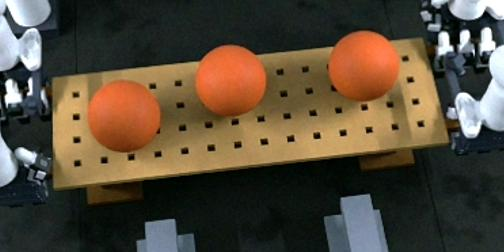

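>>> move(arm1={"joints": {"joint2_rad": 0.8832, "joint4_rad": 1.3531, "joint6_rad": 0.9053}, "min_time_s": 1.5}, arm2={"joints": {"joint2_rad": 0.7748, "joint4_rad": 1.295, "joint6_rad": 1.0718}, "min_time_s": 1.5}, arm3={"joints": {"joint2_rad": 0.4513, "joint4_rad": 2.2736, "joint6_rad": 0.4167}, "min_time_s": 1.5}, arm4={"joints": {"joint2_rad": 0.3338, "joint4_rad": 2.2342, "joint6_rad": 0.5736}, "min_time_s": 1.5}, cameras=["arm3_cam_wrist", "arm1_cam_wrist"])

>>> zoom_image(camera="arm3_cam_wrist", region=[480, 80, 672, 272])

>>> zoom_image(camera="arm1_cam_wrist", region=[480, 80, 672, 272])

Scene clock: 823.80 s.
Joint torques (N m): arm1=[2.12 -18.78 0.47 -5.59 -0.03 -0.06 -0.03] | arm2=[0.27 -19.96 0.66 -6.32 0.24 0.02 -0.35] | arm3=[-2.22 -12.32 -1.27 -3.05 -0.29 -0.08 0.56] | arm4=[4.3 -15.82 2.56 -5.43 1.48 0.36 -0.87]
Flange force (N): arm1=[4.0 -0.9 -4.4] | arm2=[0.1 2.7 -2.3] | arm3=[-5.6 2.1 0.3] | arm4=[10.6 3.4 14.6]
move: arm1 done; arm2 done; arm3 done; arm4 done
Joint velocities: within noise
arm1.joint_positions: joint1_rad=-0.080 joint2_rad=+0.883 joint3_rad=+0.000 joint4_rad=+1.353 joint5_rad=+0.000 joint6_rad=+0.905 joint7_rad=-0.030 hand_index_mcp=-0.439 hand_index_abd=-0.003 hand_index_pip=-0.802 hand_index_dip=+0.025 hand_middle_mcp=-0.425 hand_middle_abd=+0.000 hand_middle_pip=-0.785 hand_middle_dip=+0.032 hand_ring_mcp=-0.428 hand_ring_abd=+0.000 hand_ring_pip=-0.783 hand_ring_dip=+0.038 hand_thumb_cmc=+0.947 hand_thumb_axl=+0.677 hand_thumb_mcp=+0.947 hand_thumb_ipl=+0.899 hand_current_limit=+0.700 hand_speed=-0.600
arm1.joint_status: all done
arm1.hand_state: blocked,goal,blocked,blocked,blocked,goal,blocked,blocked,blocked,goal,blocked,blocked,goal,goal,goal,goal
arm1.index_mcp_current_ma: 31
arm1.index_abd_current_ma: 0
arm1.index_pip_current_ma: 198
arm1.index_dip_current_ma: 19
arm1.middle_mcp_current_ma: 58
arm1.middle_abd_current_ma: 0
arm1.middle_pip_current_ma: 261
arm1.middle_dip_current_ma: 29
arm1.ring_mcp_current_ma: 53
arm1.ring_abd_current_ma: 0
arm1.ring_pip_current_ma: 267
arm1.ring_dip_current_ma: 39
arm1.thumb_cmc_current_ma: 0
arm1.thumb_axl_current_ma: 0
arm1.thumb_mcp_current_ma: -1
arm1.thumb_ipl_current_ma: 0
arm1.hand_goal_index_mcp: -0.470
arm1.hand_goal_index_abd: 0.000
arm1.hand_goal_index_pip: -0.900
arm1.hand_goal_index_dip: 0.000
arm1.hand_goal_middle_mcp: -0.470
arm1.hand_goal_middle_abd: 0.000
arm1.hand_goal_middle_pip: -0.900
arm1.hand_goal_middle_dip: 0.000
arm1.hand_goal_ring_mcp: -0.470
arm1.hand_goal_ring_abd: 0.000
arm1.hand_goal_ring_pip: -0.900
arm1.hand_goal_ring_dip: 0.000
arm1.hand_goal_thumb_cmc: 0.950
arm1.hand_goal_thumb_axl: 0.678
arm1.hand_goal_thumb_mcp: 0.950
arm1.hand_goal_thumb_ipl: 0.900
arm1.hand: x=+0.4499 y=-0.0897 z=+0.8670 quat_wxyz=(-0.004, +1.000, +0.000, +0.001) (m; scene frame)
arm2.joint_positions: joint1_rad=-0.110 joint2_rad=+0.775 joint3_rad=+0.000 joint4_rad=+1.295 joint5_rad=+0.000 joint6_rad=+1.072 joint7_rad=-0.064 hand_index_mcp=-0.429 hand_index_abd=+0.003 hand_index_pip=-0.799 hand_index_dip=+0.022 hand_middle_mcp=-0.418 hand_middle_abd=+0.000 hand_middle_pip=-0.790 hand_middle_dip=+0.032 hand_ring_mcp=-0.417 hand_ring_abd=+0.000 hand_ring_pip=-0.787 hand_ring_dip=+0.024 hand_thumb_cmc=+0.947 hand_thumb_axl=+0.677 hand_thumb_mcp=+0.946 hand_thumb_ipl=+0.899 hand_current_limit=+0.700 hand_speed=-0.600
arm2.joint_status: all done
arm2.hand_state: blocked,goal,blocked,blocked,blocked,goal,blocked,blocked,blocked,goal,blocked,blocked,goal,goal,goal,goal
arm2.index_mcp_current_ma: 55
arm2.index_abd_current_ma: 0
arm2.index_pip_current_ma: 222
arm2.index_dip_current_ma: 18
arm2.middle_mcp_current_ma: 82
arm2.middle_abd_current_ma: 0
arm2.middle_pip_current_ma: 256
arm2.middle_dip_current_ma: 33
arm2.ring_mcp_current_ma: 84
arm2.ring_abd_current_ma: 0
arm2.ring_pip_current_ma: 266
arm2.ring_dip_current_ma: 21
arm2.thumb_cmc_current_ma: -1
arm2.thumb_axl_current_ma: 0
arm2.thumb_mcp_current_ma: -1
arm2.thumb_ipl_current_ma: 0
arm2.hand_goal_index_mcp: -0.470
arm2.hand_goal_index_abd: 0.000
arm2.hand_goal_index_pip: -0.900
arm2.hand_goal_index_dip: 0.000
arm2.hand_goal_middle_mcp: -0.470
arm2.hand_goal_middle_abd: 0.000
arm2.hand_goal_middle_pip: -0.900
arm2.hand_goal_middle_dip: 0.000
arm2.hand_goal_ring_mcp: -0.470
arm2.hand_goal_ring_abd: 0.000
arm2.hand_goal_ring_pip: -0.900
arm2.hand_goal_ring_dip: 0.000
arm2.hand_goal_thumb_cmc: 0.950
arm2.hand_goal_thumb_axl: 0.678
arm2.hand_goal_thumb_mcp: 0.950
arm2.hand_goal_thumb_ipl: 0.900
arm2.hand: x=-0.4919 y=-0.0858 z=+0.8671 quat_wxyz=(+0.001, +1.000, +0.000, -0.001) (m; scene frame)
arm3.joint_positions: joint1_rad=-0.067 joint2_rad=+0.451 joint3_rad=+0.000 joint4_rad=+2.274 joint5_rad=+0.000 joint6_rad=+0.417 joint7_rad=-0.056 hand_index_mcp=-0.433 hand_index_abd=-0.003 hand_index_pip=-0.804 hand_index_dip=+0.032 hand_middle_mcp=-0.423 hand_middle_abd=+0.000 hand_middle_pip=-0.801 hand_middle_dip=+0.071 hand_ring_mcp=-0.417 hand_ring_abd=+0.000 hand_ring_pip=-0.794 hand_ring_dip=+0.039 hand_thumb_cmc=+0.947 hand_thumb_axl=+0.677 hand_thumb_mcp=+0.948 hand_thumb_ipl=+0.899 hand_current_limit=+0.700 hand_speed=-0.600
arm3.joint_status: all done
arm3.hand_state: blocked,goal,blocked,goal,blocked,goal,blocked,blocked,blocked,goal,blocked,goal,goal,goal,goal,goal
arm3.index_mcp_current_ma: 105
arm3.index_abd_current_ma: -3
arm3.index_pip_current_ma: 328
arm3.index_dip_current_ma: 22
arm3.middle_mcp_current_ma: 142
arm3.middle_abd_current_ma: 0
arm3.middle_pip_current_ma: 344
arm3.middle_dip_current_ma: 45
arm3.ring_mcp_current_ma: 164
arm3.ring_abd_current_ma: 0
arm3.ring_pip_current_ma: 375
arm3.ring_dip_current_ma: 40
arm3.thumb_cmc_current_ma: -4
arm3.thumb_axl_current_ma: -1
arm3.thumb_mcp_current_ma: -3
arm3.thumb_ipl_current_ma: -2
arm3.hand_goal_index_mcp: -0.470
arm3.hand_goal_index_abd: 0.000
arm3.hand_goal_index_pip: -0.900
arm3.hand_goal_index_dip: 0.020
arm3.hand_goal_middle_mcp: -0.470
arm3.hand_goal_middle_abd: 0.000
arm3.hand_goal_middle_pip: -0.900
arm3.hand_goal_middle_dip: 0.050
arm3.hand_goal_ring_mcp: -0.470
arm3.hand_goal_ring_abd: 0.000
arm3.hand_goal_ring_pip: -0.900
arm3.hand_goal_ring_dip: 0.020
arm3.hand_goal_thumb_cmc: 0.950
arm3.hand_goal_thumb_axl: 0.678
arm3.hand_goal_thumb_mcp: 0.950
arm3.hand_goal_thumb_ipl: 0.900
arm3.hand: x=-0.4490 y=-0.1733 z=+0.8670 quat_wxyz=(-0.005, +0.000, +1.000, +0.002) (m; scene frame)
arm4.joint_positions: joint1_rad=-0.108 joint2_rad=+0.334 joint3_rad=+0.000 joint4_rad=+2.234 joint5_rad=+0.000 joint6_rad=+0.574 joint7_rad=-0.120 hand_index_mcp=-0.427 hand_index_abd=+0.003 hand_index_pip=-0.806 hand_index_dip=+0.016 hand_middle_mcp=-0.417 hand_middle_abd=+0.000 hand_middle_pip=-0.795 hand_middle_dip=+0.042 hand_ring_mcp=-0.413 hand_ring_abd=+0.000 hand_ring_pip=-0.789 hand_ring_dip=+0.020 hand_thumb_cmc=+0.948 hand_thumb_axl=+0.677 hand_thumb_mcp=+0.947 hand_thumb_ipl=+0.899 hand_current_limit=+0.700 hand_speed=-0.600
arm4.joint_status: all done
arm4.hand_state: blocked,goal,blocked,goal,blocked,goal,blocked,blocked,blocked,goal,blocked,blocked,goal,goal,goal,goal
arm4.index_mcp_current_ma: 98
arm4.index_abd_current_ma: 2
arm4.index_pip_current_ma: 271
arm4.index_dip_current_ma: 22
arm4.middle_mcp_current_ma: 129
arm4.middle_abd_current_ma: 0
arm4.middle_pip_current_ma: 317
arm4.middle_dip_current_ma: 34
arm4.ring_mcp_current_ma: 145
arm4.ring_abd_current_ma: 0
arm4.ring_pip_current_ma: 339
arm4.ring_dip_current_ma: 30
arm4.thumb_cmc_current_ma: -1
arm4.thumb_axl_current_ma: 0
arm4.thumb_mcp_current_ma: -3
arm4.thumb_ipl_current_ma: -1
arm4.hand_goal_index_mcp: -0.470
arm4.hand_goal_index_abd: 0.000
arm4.hand_goal_index_pip: -0.900
arm4.hand_goal_index_dip: 0.000
arm4.hand_goal_middle_mcp: -0.470
arm4.hand_goal_middle_abd: 0.000
arm4.hand_goal_middle_pip: -0.900
arm4.hand_goal_middle_dip: 0.020
arm4.hand_goal_ring_mcp: -0.470
arm4.hand_goal_ring_abd: 0.000
arm4.hand_goal_ring_pip: -0.900
arm4.hand_goal_ring_dip: 0.000
arm4.hand_goal_thumb_cmc: 0.950
arm4.hand_goal_thumb_axl: 0.678
arm4.hand_goal_thumb_mcp: 0.950
arm4.hand_goal_thumb_ipl: 0.900
arm4.hand: x=+0.4925 y=-0.1731 z=+0.8668 quat_wxyz=(-0.001, -0.001, +1.000, -0.005) (m; scene frame)
pictures: arm1_cam_wrist, arm3_cam_wrist
Images, in order (width x height): arm1_cam_wrist 672x504, arm3_cam_wrist 672x504.

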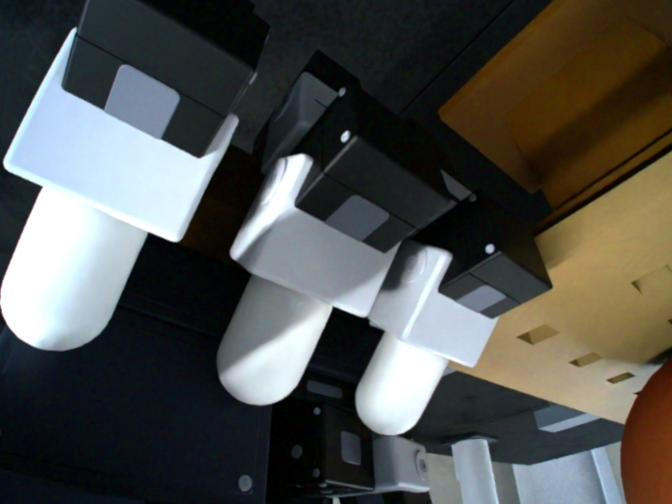

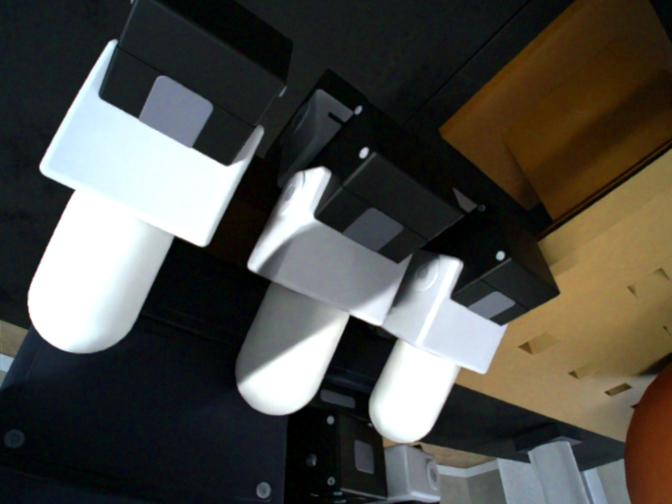

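Scaled by 2.625 from the camera's 672x504 image, which has a finer 960x720 frame.

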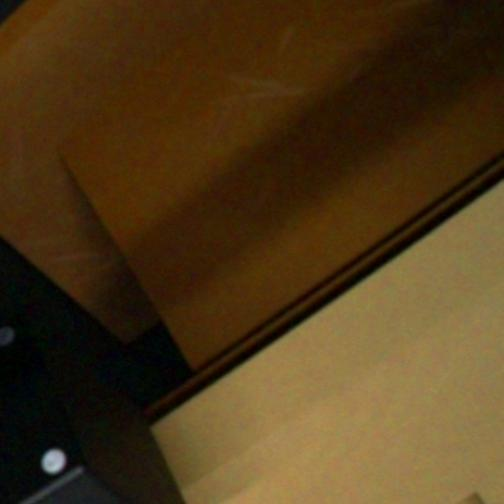

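Scaled by 2.625 from the camera's 672x504 image, which has a finer 960x720 frame.

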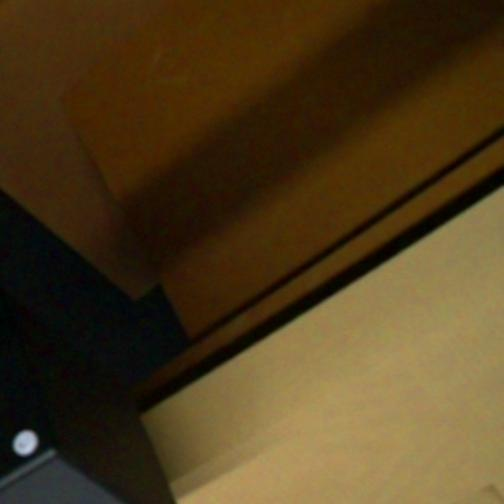

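>>> move(arm2={"joints": {"joint2_rad": 0.7772, "joint4_rad": 1.2974, "joint6_rad": 1.0671}, "min_time_s": 1.5}, arm4={"joints": {"joint2_rad": 0.344, "joint4_rad": 2.2393, "joint6_rad": 0.5583}, "min_time_s": 1.5}, cameras=["cam_high"])

>>> zoom_image(camera="cam_high", region=[110, 160, 370, 290])

Scene clock: 831.07 s.
Joint torques (N m): arm1=[1.9 -21.2 0.36 -6.58 -0.04 -0.07 -0.04] | arm2=[-0.54 -11.11 -0.44 0.04 -0.25 1.69 -0.34] | arm3=[-0.76 -20.47 0.65 -5.44 0.37 -0.07 0.68] | arm4=[0.75 -7.1 -1.59 -0.22 0.2 1.28 -0.52]
Flange force (N): arm1=[3.6 -0.6 -0.2] | arm2=[-1.2 8.2 -16.3] | arm3=[-0.6 4.7 25.7] | arm4=[0.4 4.2 -10.8]
move: arm2 done; arm4 done
Joint velocities: within noise
arm1, arm3: as last shown
arm1.joint_positions: joint1_rad=-0.080 joint2_rad=+0.883 joint3_rad=+0.000 joint4_rad=+1.353 joint5_rad=+0.000 joint6_rad=+0.905 joint7_rad=-0.030 hand_index_mcp=-0.438 hand_index_abd=-0.003 hand_index_pip=-0.803 hand_index_dip=+0.025 hand_middle_mcp=-0.425 hand_middle_abd=+0.000 hand_middle_pip=-0.785 hand_middle_dip=+0.032 hand_ring_mcp=-0.428 hand_ring_abd=+0.000 hand_ring_pip=-0.783 hand_ring_dip=+0.038 hand_thumb_cmc=+0.947 hand_thumb_axl=+0.677 hand_thumb_mcp=+0.947 hand_thumb_ipl=+0.899 hand_current_limit=+0.700 hand_speed=-0.600
arm1.index_mcp_current_ma: 32
arm1.index_pip_current_ma: 195
arm1.hand: x=+0.4499 y=-0.0897 z=+0.8669 quat_wxyz=(-0.005, +1.000, +0.000, +0.001) (m; scene frame)
arm2.joint_positions: joint1_rad=-0.110 joint2_rad=+0.777 joint3_rad=+0.000 joint4_rad=+1.297 joint5_rad=+0.000 joint6_rad=+1.067 joint7_rad=-0.064 hand_index_mcp=-0.440 hand_index_abd=+0.003 hand_index_pip=-0.801 hand_index_dip=+0.022 hand_middle_mcp=-0.418 hand_middle_abd=+0.000 hand_middle_pip=-0.790 hand_middle_dip=+0.032 hand_ring_mcp=-0.417 hand_ring_abd=+0.000 hand_ring_pip=-0.787 hand_ring_dip=+0.024 hand_thumb_cmc=+0.947 hand_thumb_axl=+0.677 hand_thumb_mcp=+0.946 hand_thumb_ipl=+0.899 hand_current_limit=+0.700 hand_speed=-0.600
arm2.joint_status: all done
arm2.hand_state: blocked,goal,blocked,blocked,blocked,goal,blocked,blocked,blocked,goal,blocked,blocked,goal,goal,goal,goal
arm2.index_mcp_current_ma: 32
arm2.index_abd_current_ma: 1
arm2.index_pip_current_ma: 213
arm2.index_dip_current_ma: 18
arm2.middle_mcp_current_ma: 82
arm2.middle_abd_current_ma: 0
arm2.middle_pip_current_ma: 255
arm2.middle_dip_current_ma: 33
arm2.ring_mcp_current_ma: 84
arm2.ring_abd_current_ma: 0
arm2.ring_pip_current_ma: 265
arm2.ring_dip_current_ma: 21
arm2.thumb_cmc_current_ma: -1
arm2.thumb_axl_current_ma: 0
arm2.thumb_mcp_current_ma: -1
arm2.thumb_ipl_current_ma: 0
arm2.hand_goal_index_mcp: -0.470
arm2.hand_goal_index_abd: 0.000
arm2.hand_goal_index_pip: -0.900
arm2.hand_goal_index_dip: 0.000
arm2.hand_goal_middle_mcp: -0.470
arm2.hand_goal_middle_abd: 0.000
arm2.hand_goal_middle_pip: -0.900
arm2.hand_goal_middle_dip: 0.000
arm2.hand_goal_ring_mcp: -0.470
arm2.hand_goal_ring_abd: 0.000
arm2.hand_goal_ring_pip: -0.900
arm2.hand_goal_ring_dip: 0.000
arm2.hand_goal_thumb_cmc: 0.950
arm2.hand_goal_thumb_axl: 0.678
arm2.hand_goal_thumb_mcp: 0.950
arm2.hand_goal_thumb_ipl: 0.900
arm2.hand: x=-0.4919 y=-0.0857 z=+0.8651 quat_wxyz=(+0.001, +1.000, +0.000, -0.001) (m; scene frame)
arm3.joint_positions: joint1_rad=-0.067 joint2_rad=+0.451 joint3_rad=+0.000 joint4_rad=+2.274 joint5_rad=+0.000 joint6_rad=+0.417 joint7_rad=-0.056 hand_index_mcp=-0.426 hand_index_abd=-0.003 hand_index_pip=-0.809 hand_index_dip=+0.035 hand_middle_mcp=-0.416 hand_middle_abd=+0.000 hand_middle_pip=-0.808 hand_middle_dip=+0.075 hand_ring_mcp=-0.412 hand_ring_abd=-0.001 hand_ring_pip=-0.798 hand_ring_dip=+0.040 hand_thumb_cmc=+0.947 hand_thumb_axl=+0.677 hand_thumb_mcp=+0.948 hand_thumb_ipl=+0.899 hand_current_limit=+0.700 hand_speed=-0.600
arm3.hand_state: blocked,goal,blocked,goal,blocked,goal,blocked,blocked,blocked,goal,blocked,blocked,goal,goal,goal,goal
arm3.index_mcp_current_ma: 131
arm3.index_pip_current_ma: 305
arm3.index_dip_current_ma: 29
arm3.middle_mcp_current_ma: 167
arm3.middle_pip_current_ma: 309
arm3.middle_dip_current_ma: 58
arm3.ring_mcp_current_ma: 186
arm3.ring_pip_current_ma: 353
arm3.ring_dip_current_ma: 44
arm4.joint_positions: joint1_rad=-0.108 joint2_rad=+0.344 joint3_rad=+0.000 joint4_rad=+2.239 joint5_rad=+0.000 joint6_rad=+0.558 joint7_rad=-0.120 hand_index_mcp=-0.430 hand_index_abd=+0.003 hand_index_pip=-0.807 hand_index_dip=+0.016 hand_middle_mcp=-0.417 hand_middle_abd=+0.000 hand_middle_pip=-0.795 hand_middle_dip=+0.042 hand_ring_mcp=-0.413 hand_ring_abd=+0.000 hand_ring_pip=-0.790 hand_ring_dip=+0.020 hand_thumb_cmc=+0.948 hand_thumb_axl=+0.677 hand_thumb_mcp=+0.947 hand_thumb_ipl=+0.899 hand_current_limit=+0.700 hand_speed=-0.600
arm4.joint_status: all done
arm4.hand_state: blocked,goal,blocked,goal,blocked,goal,blocked,blocked,blocked,goal,blocked,blocked,goal,goal,goal,goal
arm4.index_mcp_current_ma: 86
arm4.index_abd_current_ma: 2
arm4.index_pip_current_ma: 264
arm4.index_dip_current_ma: 22
arm4.middle_mcp_current_ma: 129
arm4.middle_abd_current_ma: 0
arm4.middle_pip_current_ma: 315
arm4.middle_dip_current_ma: 35
arm4.ring_mcp_current_ma: 145
arm4.ring_abd_current_ma: 0
arm4.ring_pip_current_ma: 336
arm4.ring_dip_current_ma: 30
arm4.thumb_cmc_current_ma: -1
arm4.thumb_axl_current_ma: 0
arm4.thumb_mcp_current_ma: -3
arm4.thumb_ipl_current_ma: -1
arm4.hand_goal_index_mcp: -0.470
arm4.hand_goal_index_abd: 0.000
arm4.hand_goal_index_pip: -0.900
arm4.hand_goal_index_dip: 0.000
arm4.hand_goal_middle_mcp: -0.470
arm4.hand_goal_middle_abd: 0.000
arm4.hand_goal_middle_pip: -0.900
arm4.hand_goal_middle_dip: 0.020
arm4.hand_goal_ring_mcp: -0.470
arm4.hand_goal_ring_abd: 0.000
arm4.hand_goal_ring_pip: -0.900
arm4.hand_goal_ring_dip: 0.000
arm4.hand_goal_thumb_cmc: 0.950
arm4.hand_goal_thumb_axl: 0.678
arm4.hand_goal_thumb_mcp: 0.950
arm4.hand_goal_thumb_ipl: 0.900
arm4.hand: x=+0.4925 y=-0.1732 z=+0.8628 quat_wxyz=(-0.001, -0.001, +1.000, -0.005) (m; scene frame)
pictures: cam_high
Images, in order (width x height): cam_high 504x504.

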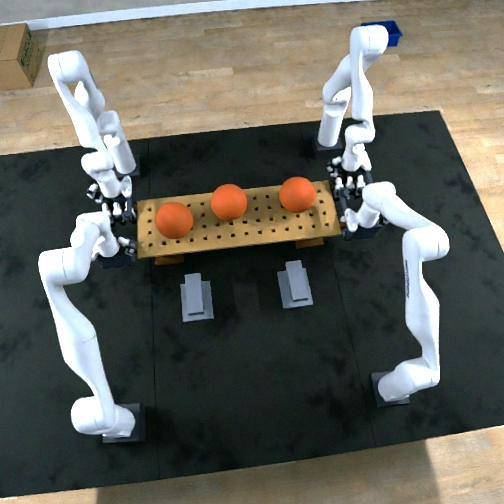

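Scaled by 1.938 from the camera's 504x504 image, which has a finer 720x720 frame.

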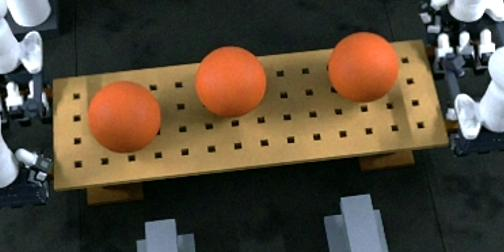

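>>> move(arm2={"joints": {"joint2_rad": 0.776, "joint4_rad": 1.2962, "joint6_rad": 1.0694}, "min_time_s": 1}, arm3={"joints": {"joint2_rad": 0.4556, "joint4_rad": 2.275, "joint6_rad": 0.411}, "min_time_s": 1}, arm4={"joints": {"joint2_rad": 0.3422, "joint4_rad": 2.2384, "joint6_rad": 0.561}, "min_time_s": 1})

Scene clock: 837.33 s.
Joint torques (N m): arm1=[1.84 -20.05 0.25 -5.87 -0.07 0.1 -0.05] | arm2=[-0.6 -16.78 -0.26 -3.01 -0.19 1.27 -0.31] | arm3=[-0.2 -16.56 0.99 -4.27 0.32 -0.03 0.51] | arm4=[0.55 -11.24 -1.71 -4.43 0.28 -0.13 -0.48]
Flange force (N): arm1=[3.5 -0.1 -2.0] | arm2=[-1.3 7.8 -7.0] | arm3=[0.8 3.0 13.7] | arm4=[-0.4 0.4 -0.3]
move: arm2 done; arm3 done; arm4 done
Joint velocities: within noise
arm1: as last shown
arm1.hand: x=+0.4499 y=-0.0897 z=+0.8670 quat_wxyz=(-0.004, +1.000, +0.000, +0.001) (m; scene frame)
arm2.joint_positions: joint1_rad=-0.110 joint2_rad=+0.776 joint3_rad=+0.000 joint4_rad=+1.296 joint5_rad=+0.000 joint6_rad=+1.069 joint7_rad=-0.064 hand_index_mcp=-0.440 hand_index_abd=+0.003 hand_index_pip=-0.801 hand_index_dip=+0.022 hand_middle_mcp=-0.418 hand_middle_abd=+0.000 hand_middle_pip=-0.791 hand_middle_dip=+0.032 hand_ring_mcp=-0.417 hand_ring_abd=+0.000 hand_ring_pip=-0.788 hand_ring_dip=+0.024 hand_thumb_cmc=+0.947 hand_thumb_axl=+0.677 hand_thumb_mcp=+0.946 hand_thumb_ipl=+0.899 hand_current_limit=+0.700 hand_speed=-0.600
arm2.joint_status: all done
arm2.hand_state: blocked,goal,blocked,blocked,blocked,goal,blocked,blocked,blocked,goal,blocked,blocked,goal,goal,goal,goal
arm2.index_mcp_current_ma: 32
arm2.index_abd_current_ma: 1
arm2.index_pip_current_ma: 213
arm2.index_dip_current_ma: 18
arm2.middle_mcp_current_ma: 82
arm2.middle_abd_current_ma: 0
arm2.middle_pip_current_ma: 251
arm2.middle_dip_current_ma: 33
arm2.ring_mcp_current_ma: 84
arm2.ring_abd_current_ma: 0
arm2.ring_pip_current_ma: 263
arm2.ring_dip_current_ma: 21
arm2.thumb_cmc_current_ma: -1
arm2.thumb_axl_current_ma: 0
arm2.thumb_mcp_current_ma: -1
arm2.thumb_ipl_current_ma: 0
arm2.hand_goal_index_mcp: -0.470
arm2.hand_goal_index_abd: 0.000
arm2.hand_goal_index_pip: -0.900
arm2.hand_goal_index_dip: 0.000
arm2.hand_goal_middle_mcp: -0.470
arm2.hand_goal_middle_abd: 0.000
arm2.hand_goal_middle_pip: -0.900
arm2.hand_goal_middle_dip: 0.000
arm2.hand_goal_ring_mcp: -0.470
arm2.hand_goal_ring_abd: 0.000
arm2.hand_goal_ring_pip: -0.900
arm2.hand_goal_ring_dip: 0.000
arm2.hand_goal_thumb_cmc: 0.950
arm2.hand_goal_thumb_axl: 0.678
arm2.hand_goal_thumb_mcp: 0.950
arm2.hand_goal_thumb_ipl: 0.900
arm2.hand: x=-0.4919 y=-0.0858 z=+0.8661 quat_wxyz=(+0.001, +1.000, +0.000, -0.001) (m; scene frame)
arm3.joint_positions: joint1_rad=-0.067 joint2_rad=+0.456 joint3_rad=+0.000 joint4_rad=+2.275 joint5_rad=+0.000 joint6_rad=+0.411 joint7_rad=-0.056 hand_index_mcp=-0.426 hand_index_abd=-0.003 hand_index_pip=-0.810 hand_index_dip=+0.036 hand_middle_mcp=-0.416 hand_middle_abd=+0.000 hand_middle_pip=-0.808 hand_middle_dip=+0.075 hand_ring_mcp=-0.412 hand_ring_abd=-0.001 hand_ring_pip=-0.798 hand_ring_dip=+0.040 hand_thumb_cmc=+0.947 hand_thumb_axl=+0.677 hand_thumb_mcp=+0.948 hand_thumb_ipl=+0.899 hand_current_limit=+0.700 hand_speed=-0.600
arm3.joint_status: all done
arm3.hand_state: blocked,goal,blocked,goal,blocked,goal,blocked,blocked,blocked,goal,blocked,blocked,goal,goal,goal,goal
arm3.index_mcp_current_ma: 131
arm3.index_abd_current_ma: -3
arm3.index_pip_current_ma: 302
arm3.index_dip_current_ma: 32
arm3.middle_mcp_current_ma: 167
arm3.middle_abd_current_ma: 0
arm3.middle_pip_current_ma: 309
arm3.middle_dip_current_ma: 58
arm3.ring_mcp_current_ma: 186
arm3.ring_abd_current_ma: 0
arm3.ring_pip_current_ma: 353
arm3.ring_dip_current_ma: 44
arm3.thumb_cmc_current_ma: -4
arm3.thumb_axl_current_ma: -1
arm3.thumb_mcp_current_ma: -3
arm3.thumb_ipl_current_ma: -2
arm3.hand_goal_index_mcp: -0.470
arm3.hand_goal_index_abd: 0.000
arm3.hand_goal_index_pip: -0.900
arm3.hand_goal_index_dip: 0.020
arm3.hand_goal_middle_mcp: -0.470
arm3.hand_goal_middle_abd: 0.000
arm3.hand_goal_middle_pip: -0.900
arm3.hand_goal_middle_dip: 0.050
arm3.hand_goal_ring_mcp: -0.470
arm3.hand_goal_ring_abd: 0.000
arm3.hand_goal_ring_pip: -0.900
arm3.hand_goal_ring_dip: 0.020
arm3.hand_goal_thumb_cmc: 0.950
arm3.hand_goal_thumb_axl: 0.678
arm3.hand_goal_thumb_mcp: 0.950
arm3.hand_goal_thumb_ipl: 0.900
arm3.hand: x=-0.4491 y=-0.1733 z=+0.8655 quat_wxyz=(-0.005, +0.000, +1.000, +0.002) (m; scene frame)
arm4.joint_positions: joint1_rad=-0.108 joint2_rad=+0.342 joint3_rad=+0.000 joint4_rad=+2.238 joint5_rad=+0.000 joint6_rad=+0.561 joint7_rad=-0.120 hand_index_mcp=-0.430 hand_index_abd=+0.003 hand_index_pip=-0.807 hand_index_dip=+0.016 hand_middle_mcp=-0.417 hand_middle_abd=+0.000 hand_middle_pip=-0.795 hand_middle_dip=+0.042 hand_ring_mcp=-0.413 hand_ring_abd=+0.000 hand_ring_pip=-0.790 hand_ring_dip=+0.020 hand_thumb_cmc=+0.948 hand_thumb_axl=+0.677 hand_thumb_mcp=+0.947 hand_thumb_ipl=+0.899 hand_current_limit=+0.700 hand_speed=-0.600
arm4.joint_status: all done
arm4.hand_state: blocked,goal,blocked,goal,blocked,goal,blocked,blocked,blocked,goal,blocked,blocked,goal,goal,goal,goal
arm4.index_mcp_current_ma: 87
arm4.index_abd_current_ma: 2
arm4.index_pip_current_ma: 263
arm4.index_dip_current_ma: 22
arm4.middle_mcp_current_ma: 129
arm4.middle_abd_current_ma: 0
arm4.middle_pip_current_ma: 315
arm4.middle_dip_current_ma: 35
arm4.ring_mcp_current_ma: 145
arm4.ring_abd_current_ma: 0
arm4.ring_pip_current_ma: 334
arm4.ring_dip_current_ma: 30
arm4.thumb_cmc_current_ma: -1
arm4.thumb_axl_current_ma: 0
arm4.thumb_mcp_current_ma: -3
arm4.thumb_ipl_current_ma: -1
arm4.hand_goal_index_mcp: -0.470
arm4.hand_goal_index_abd: 0.000
arm4.hand_goal_index_pip: -0.900
arm4.hand_goal_index_dip: 0.000
arm4.hand_goal_middle_mcp: -0.470
arm4.hand_goal_middle_abd: 0.000
arm4.hand_goal_middle_pip: -0.900
arm4.hand_goal_middle_dip: 0.020
arm4.hand_goal_ring_mcp: -0.470
arm4.hand_goal_ring_abd: 0.000
arm4.hand_goal_ring_pip: -0.900
arm4.hand_goal_ring_dip: 0.000
arm4.hand_goal_thumb_cmc: 0.950
arm4.hand_goal_thumb_axl: 0.678
arm4.hand_goal_thumb_mcp: 0.950
arm4.hand_goal_thumb_ipl: 0.900
arm4.hand: x=+0.4925 y=-0.1732 z=+0.8635 quat_wxyz=(-0.001, -0.001, +1.000, -0.005) (m; scene frame)
pictures: none


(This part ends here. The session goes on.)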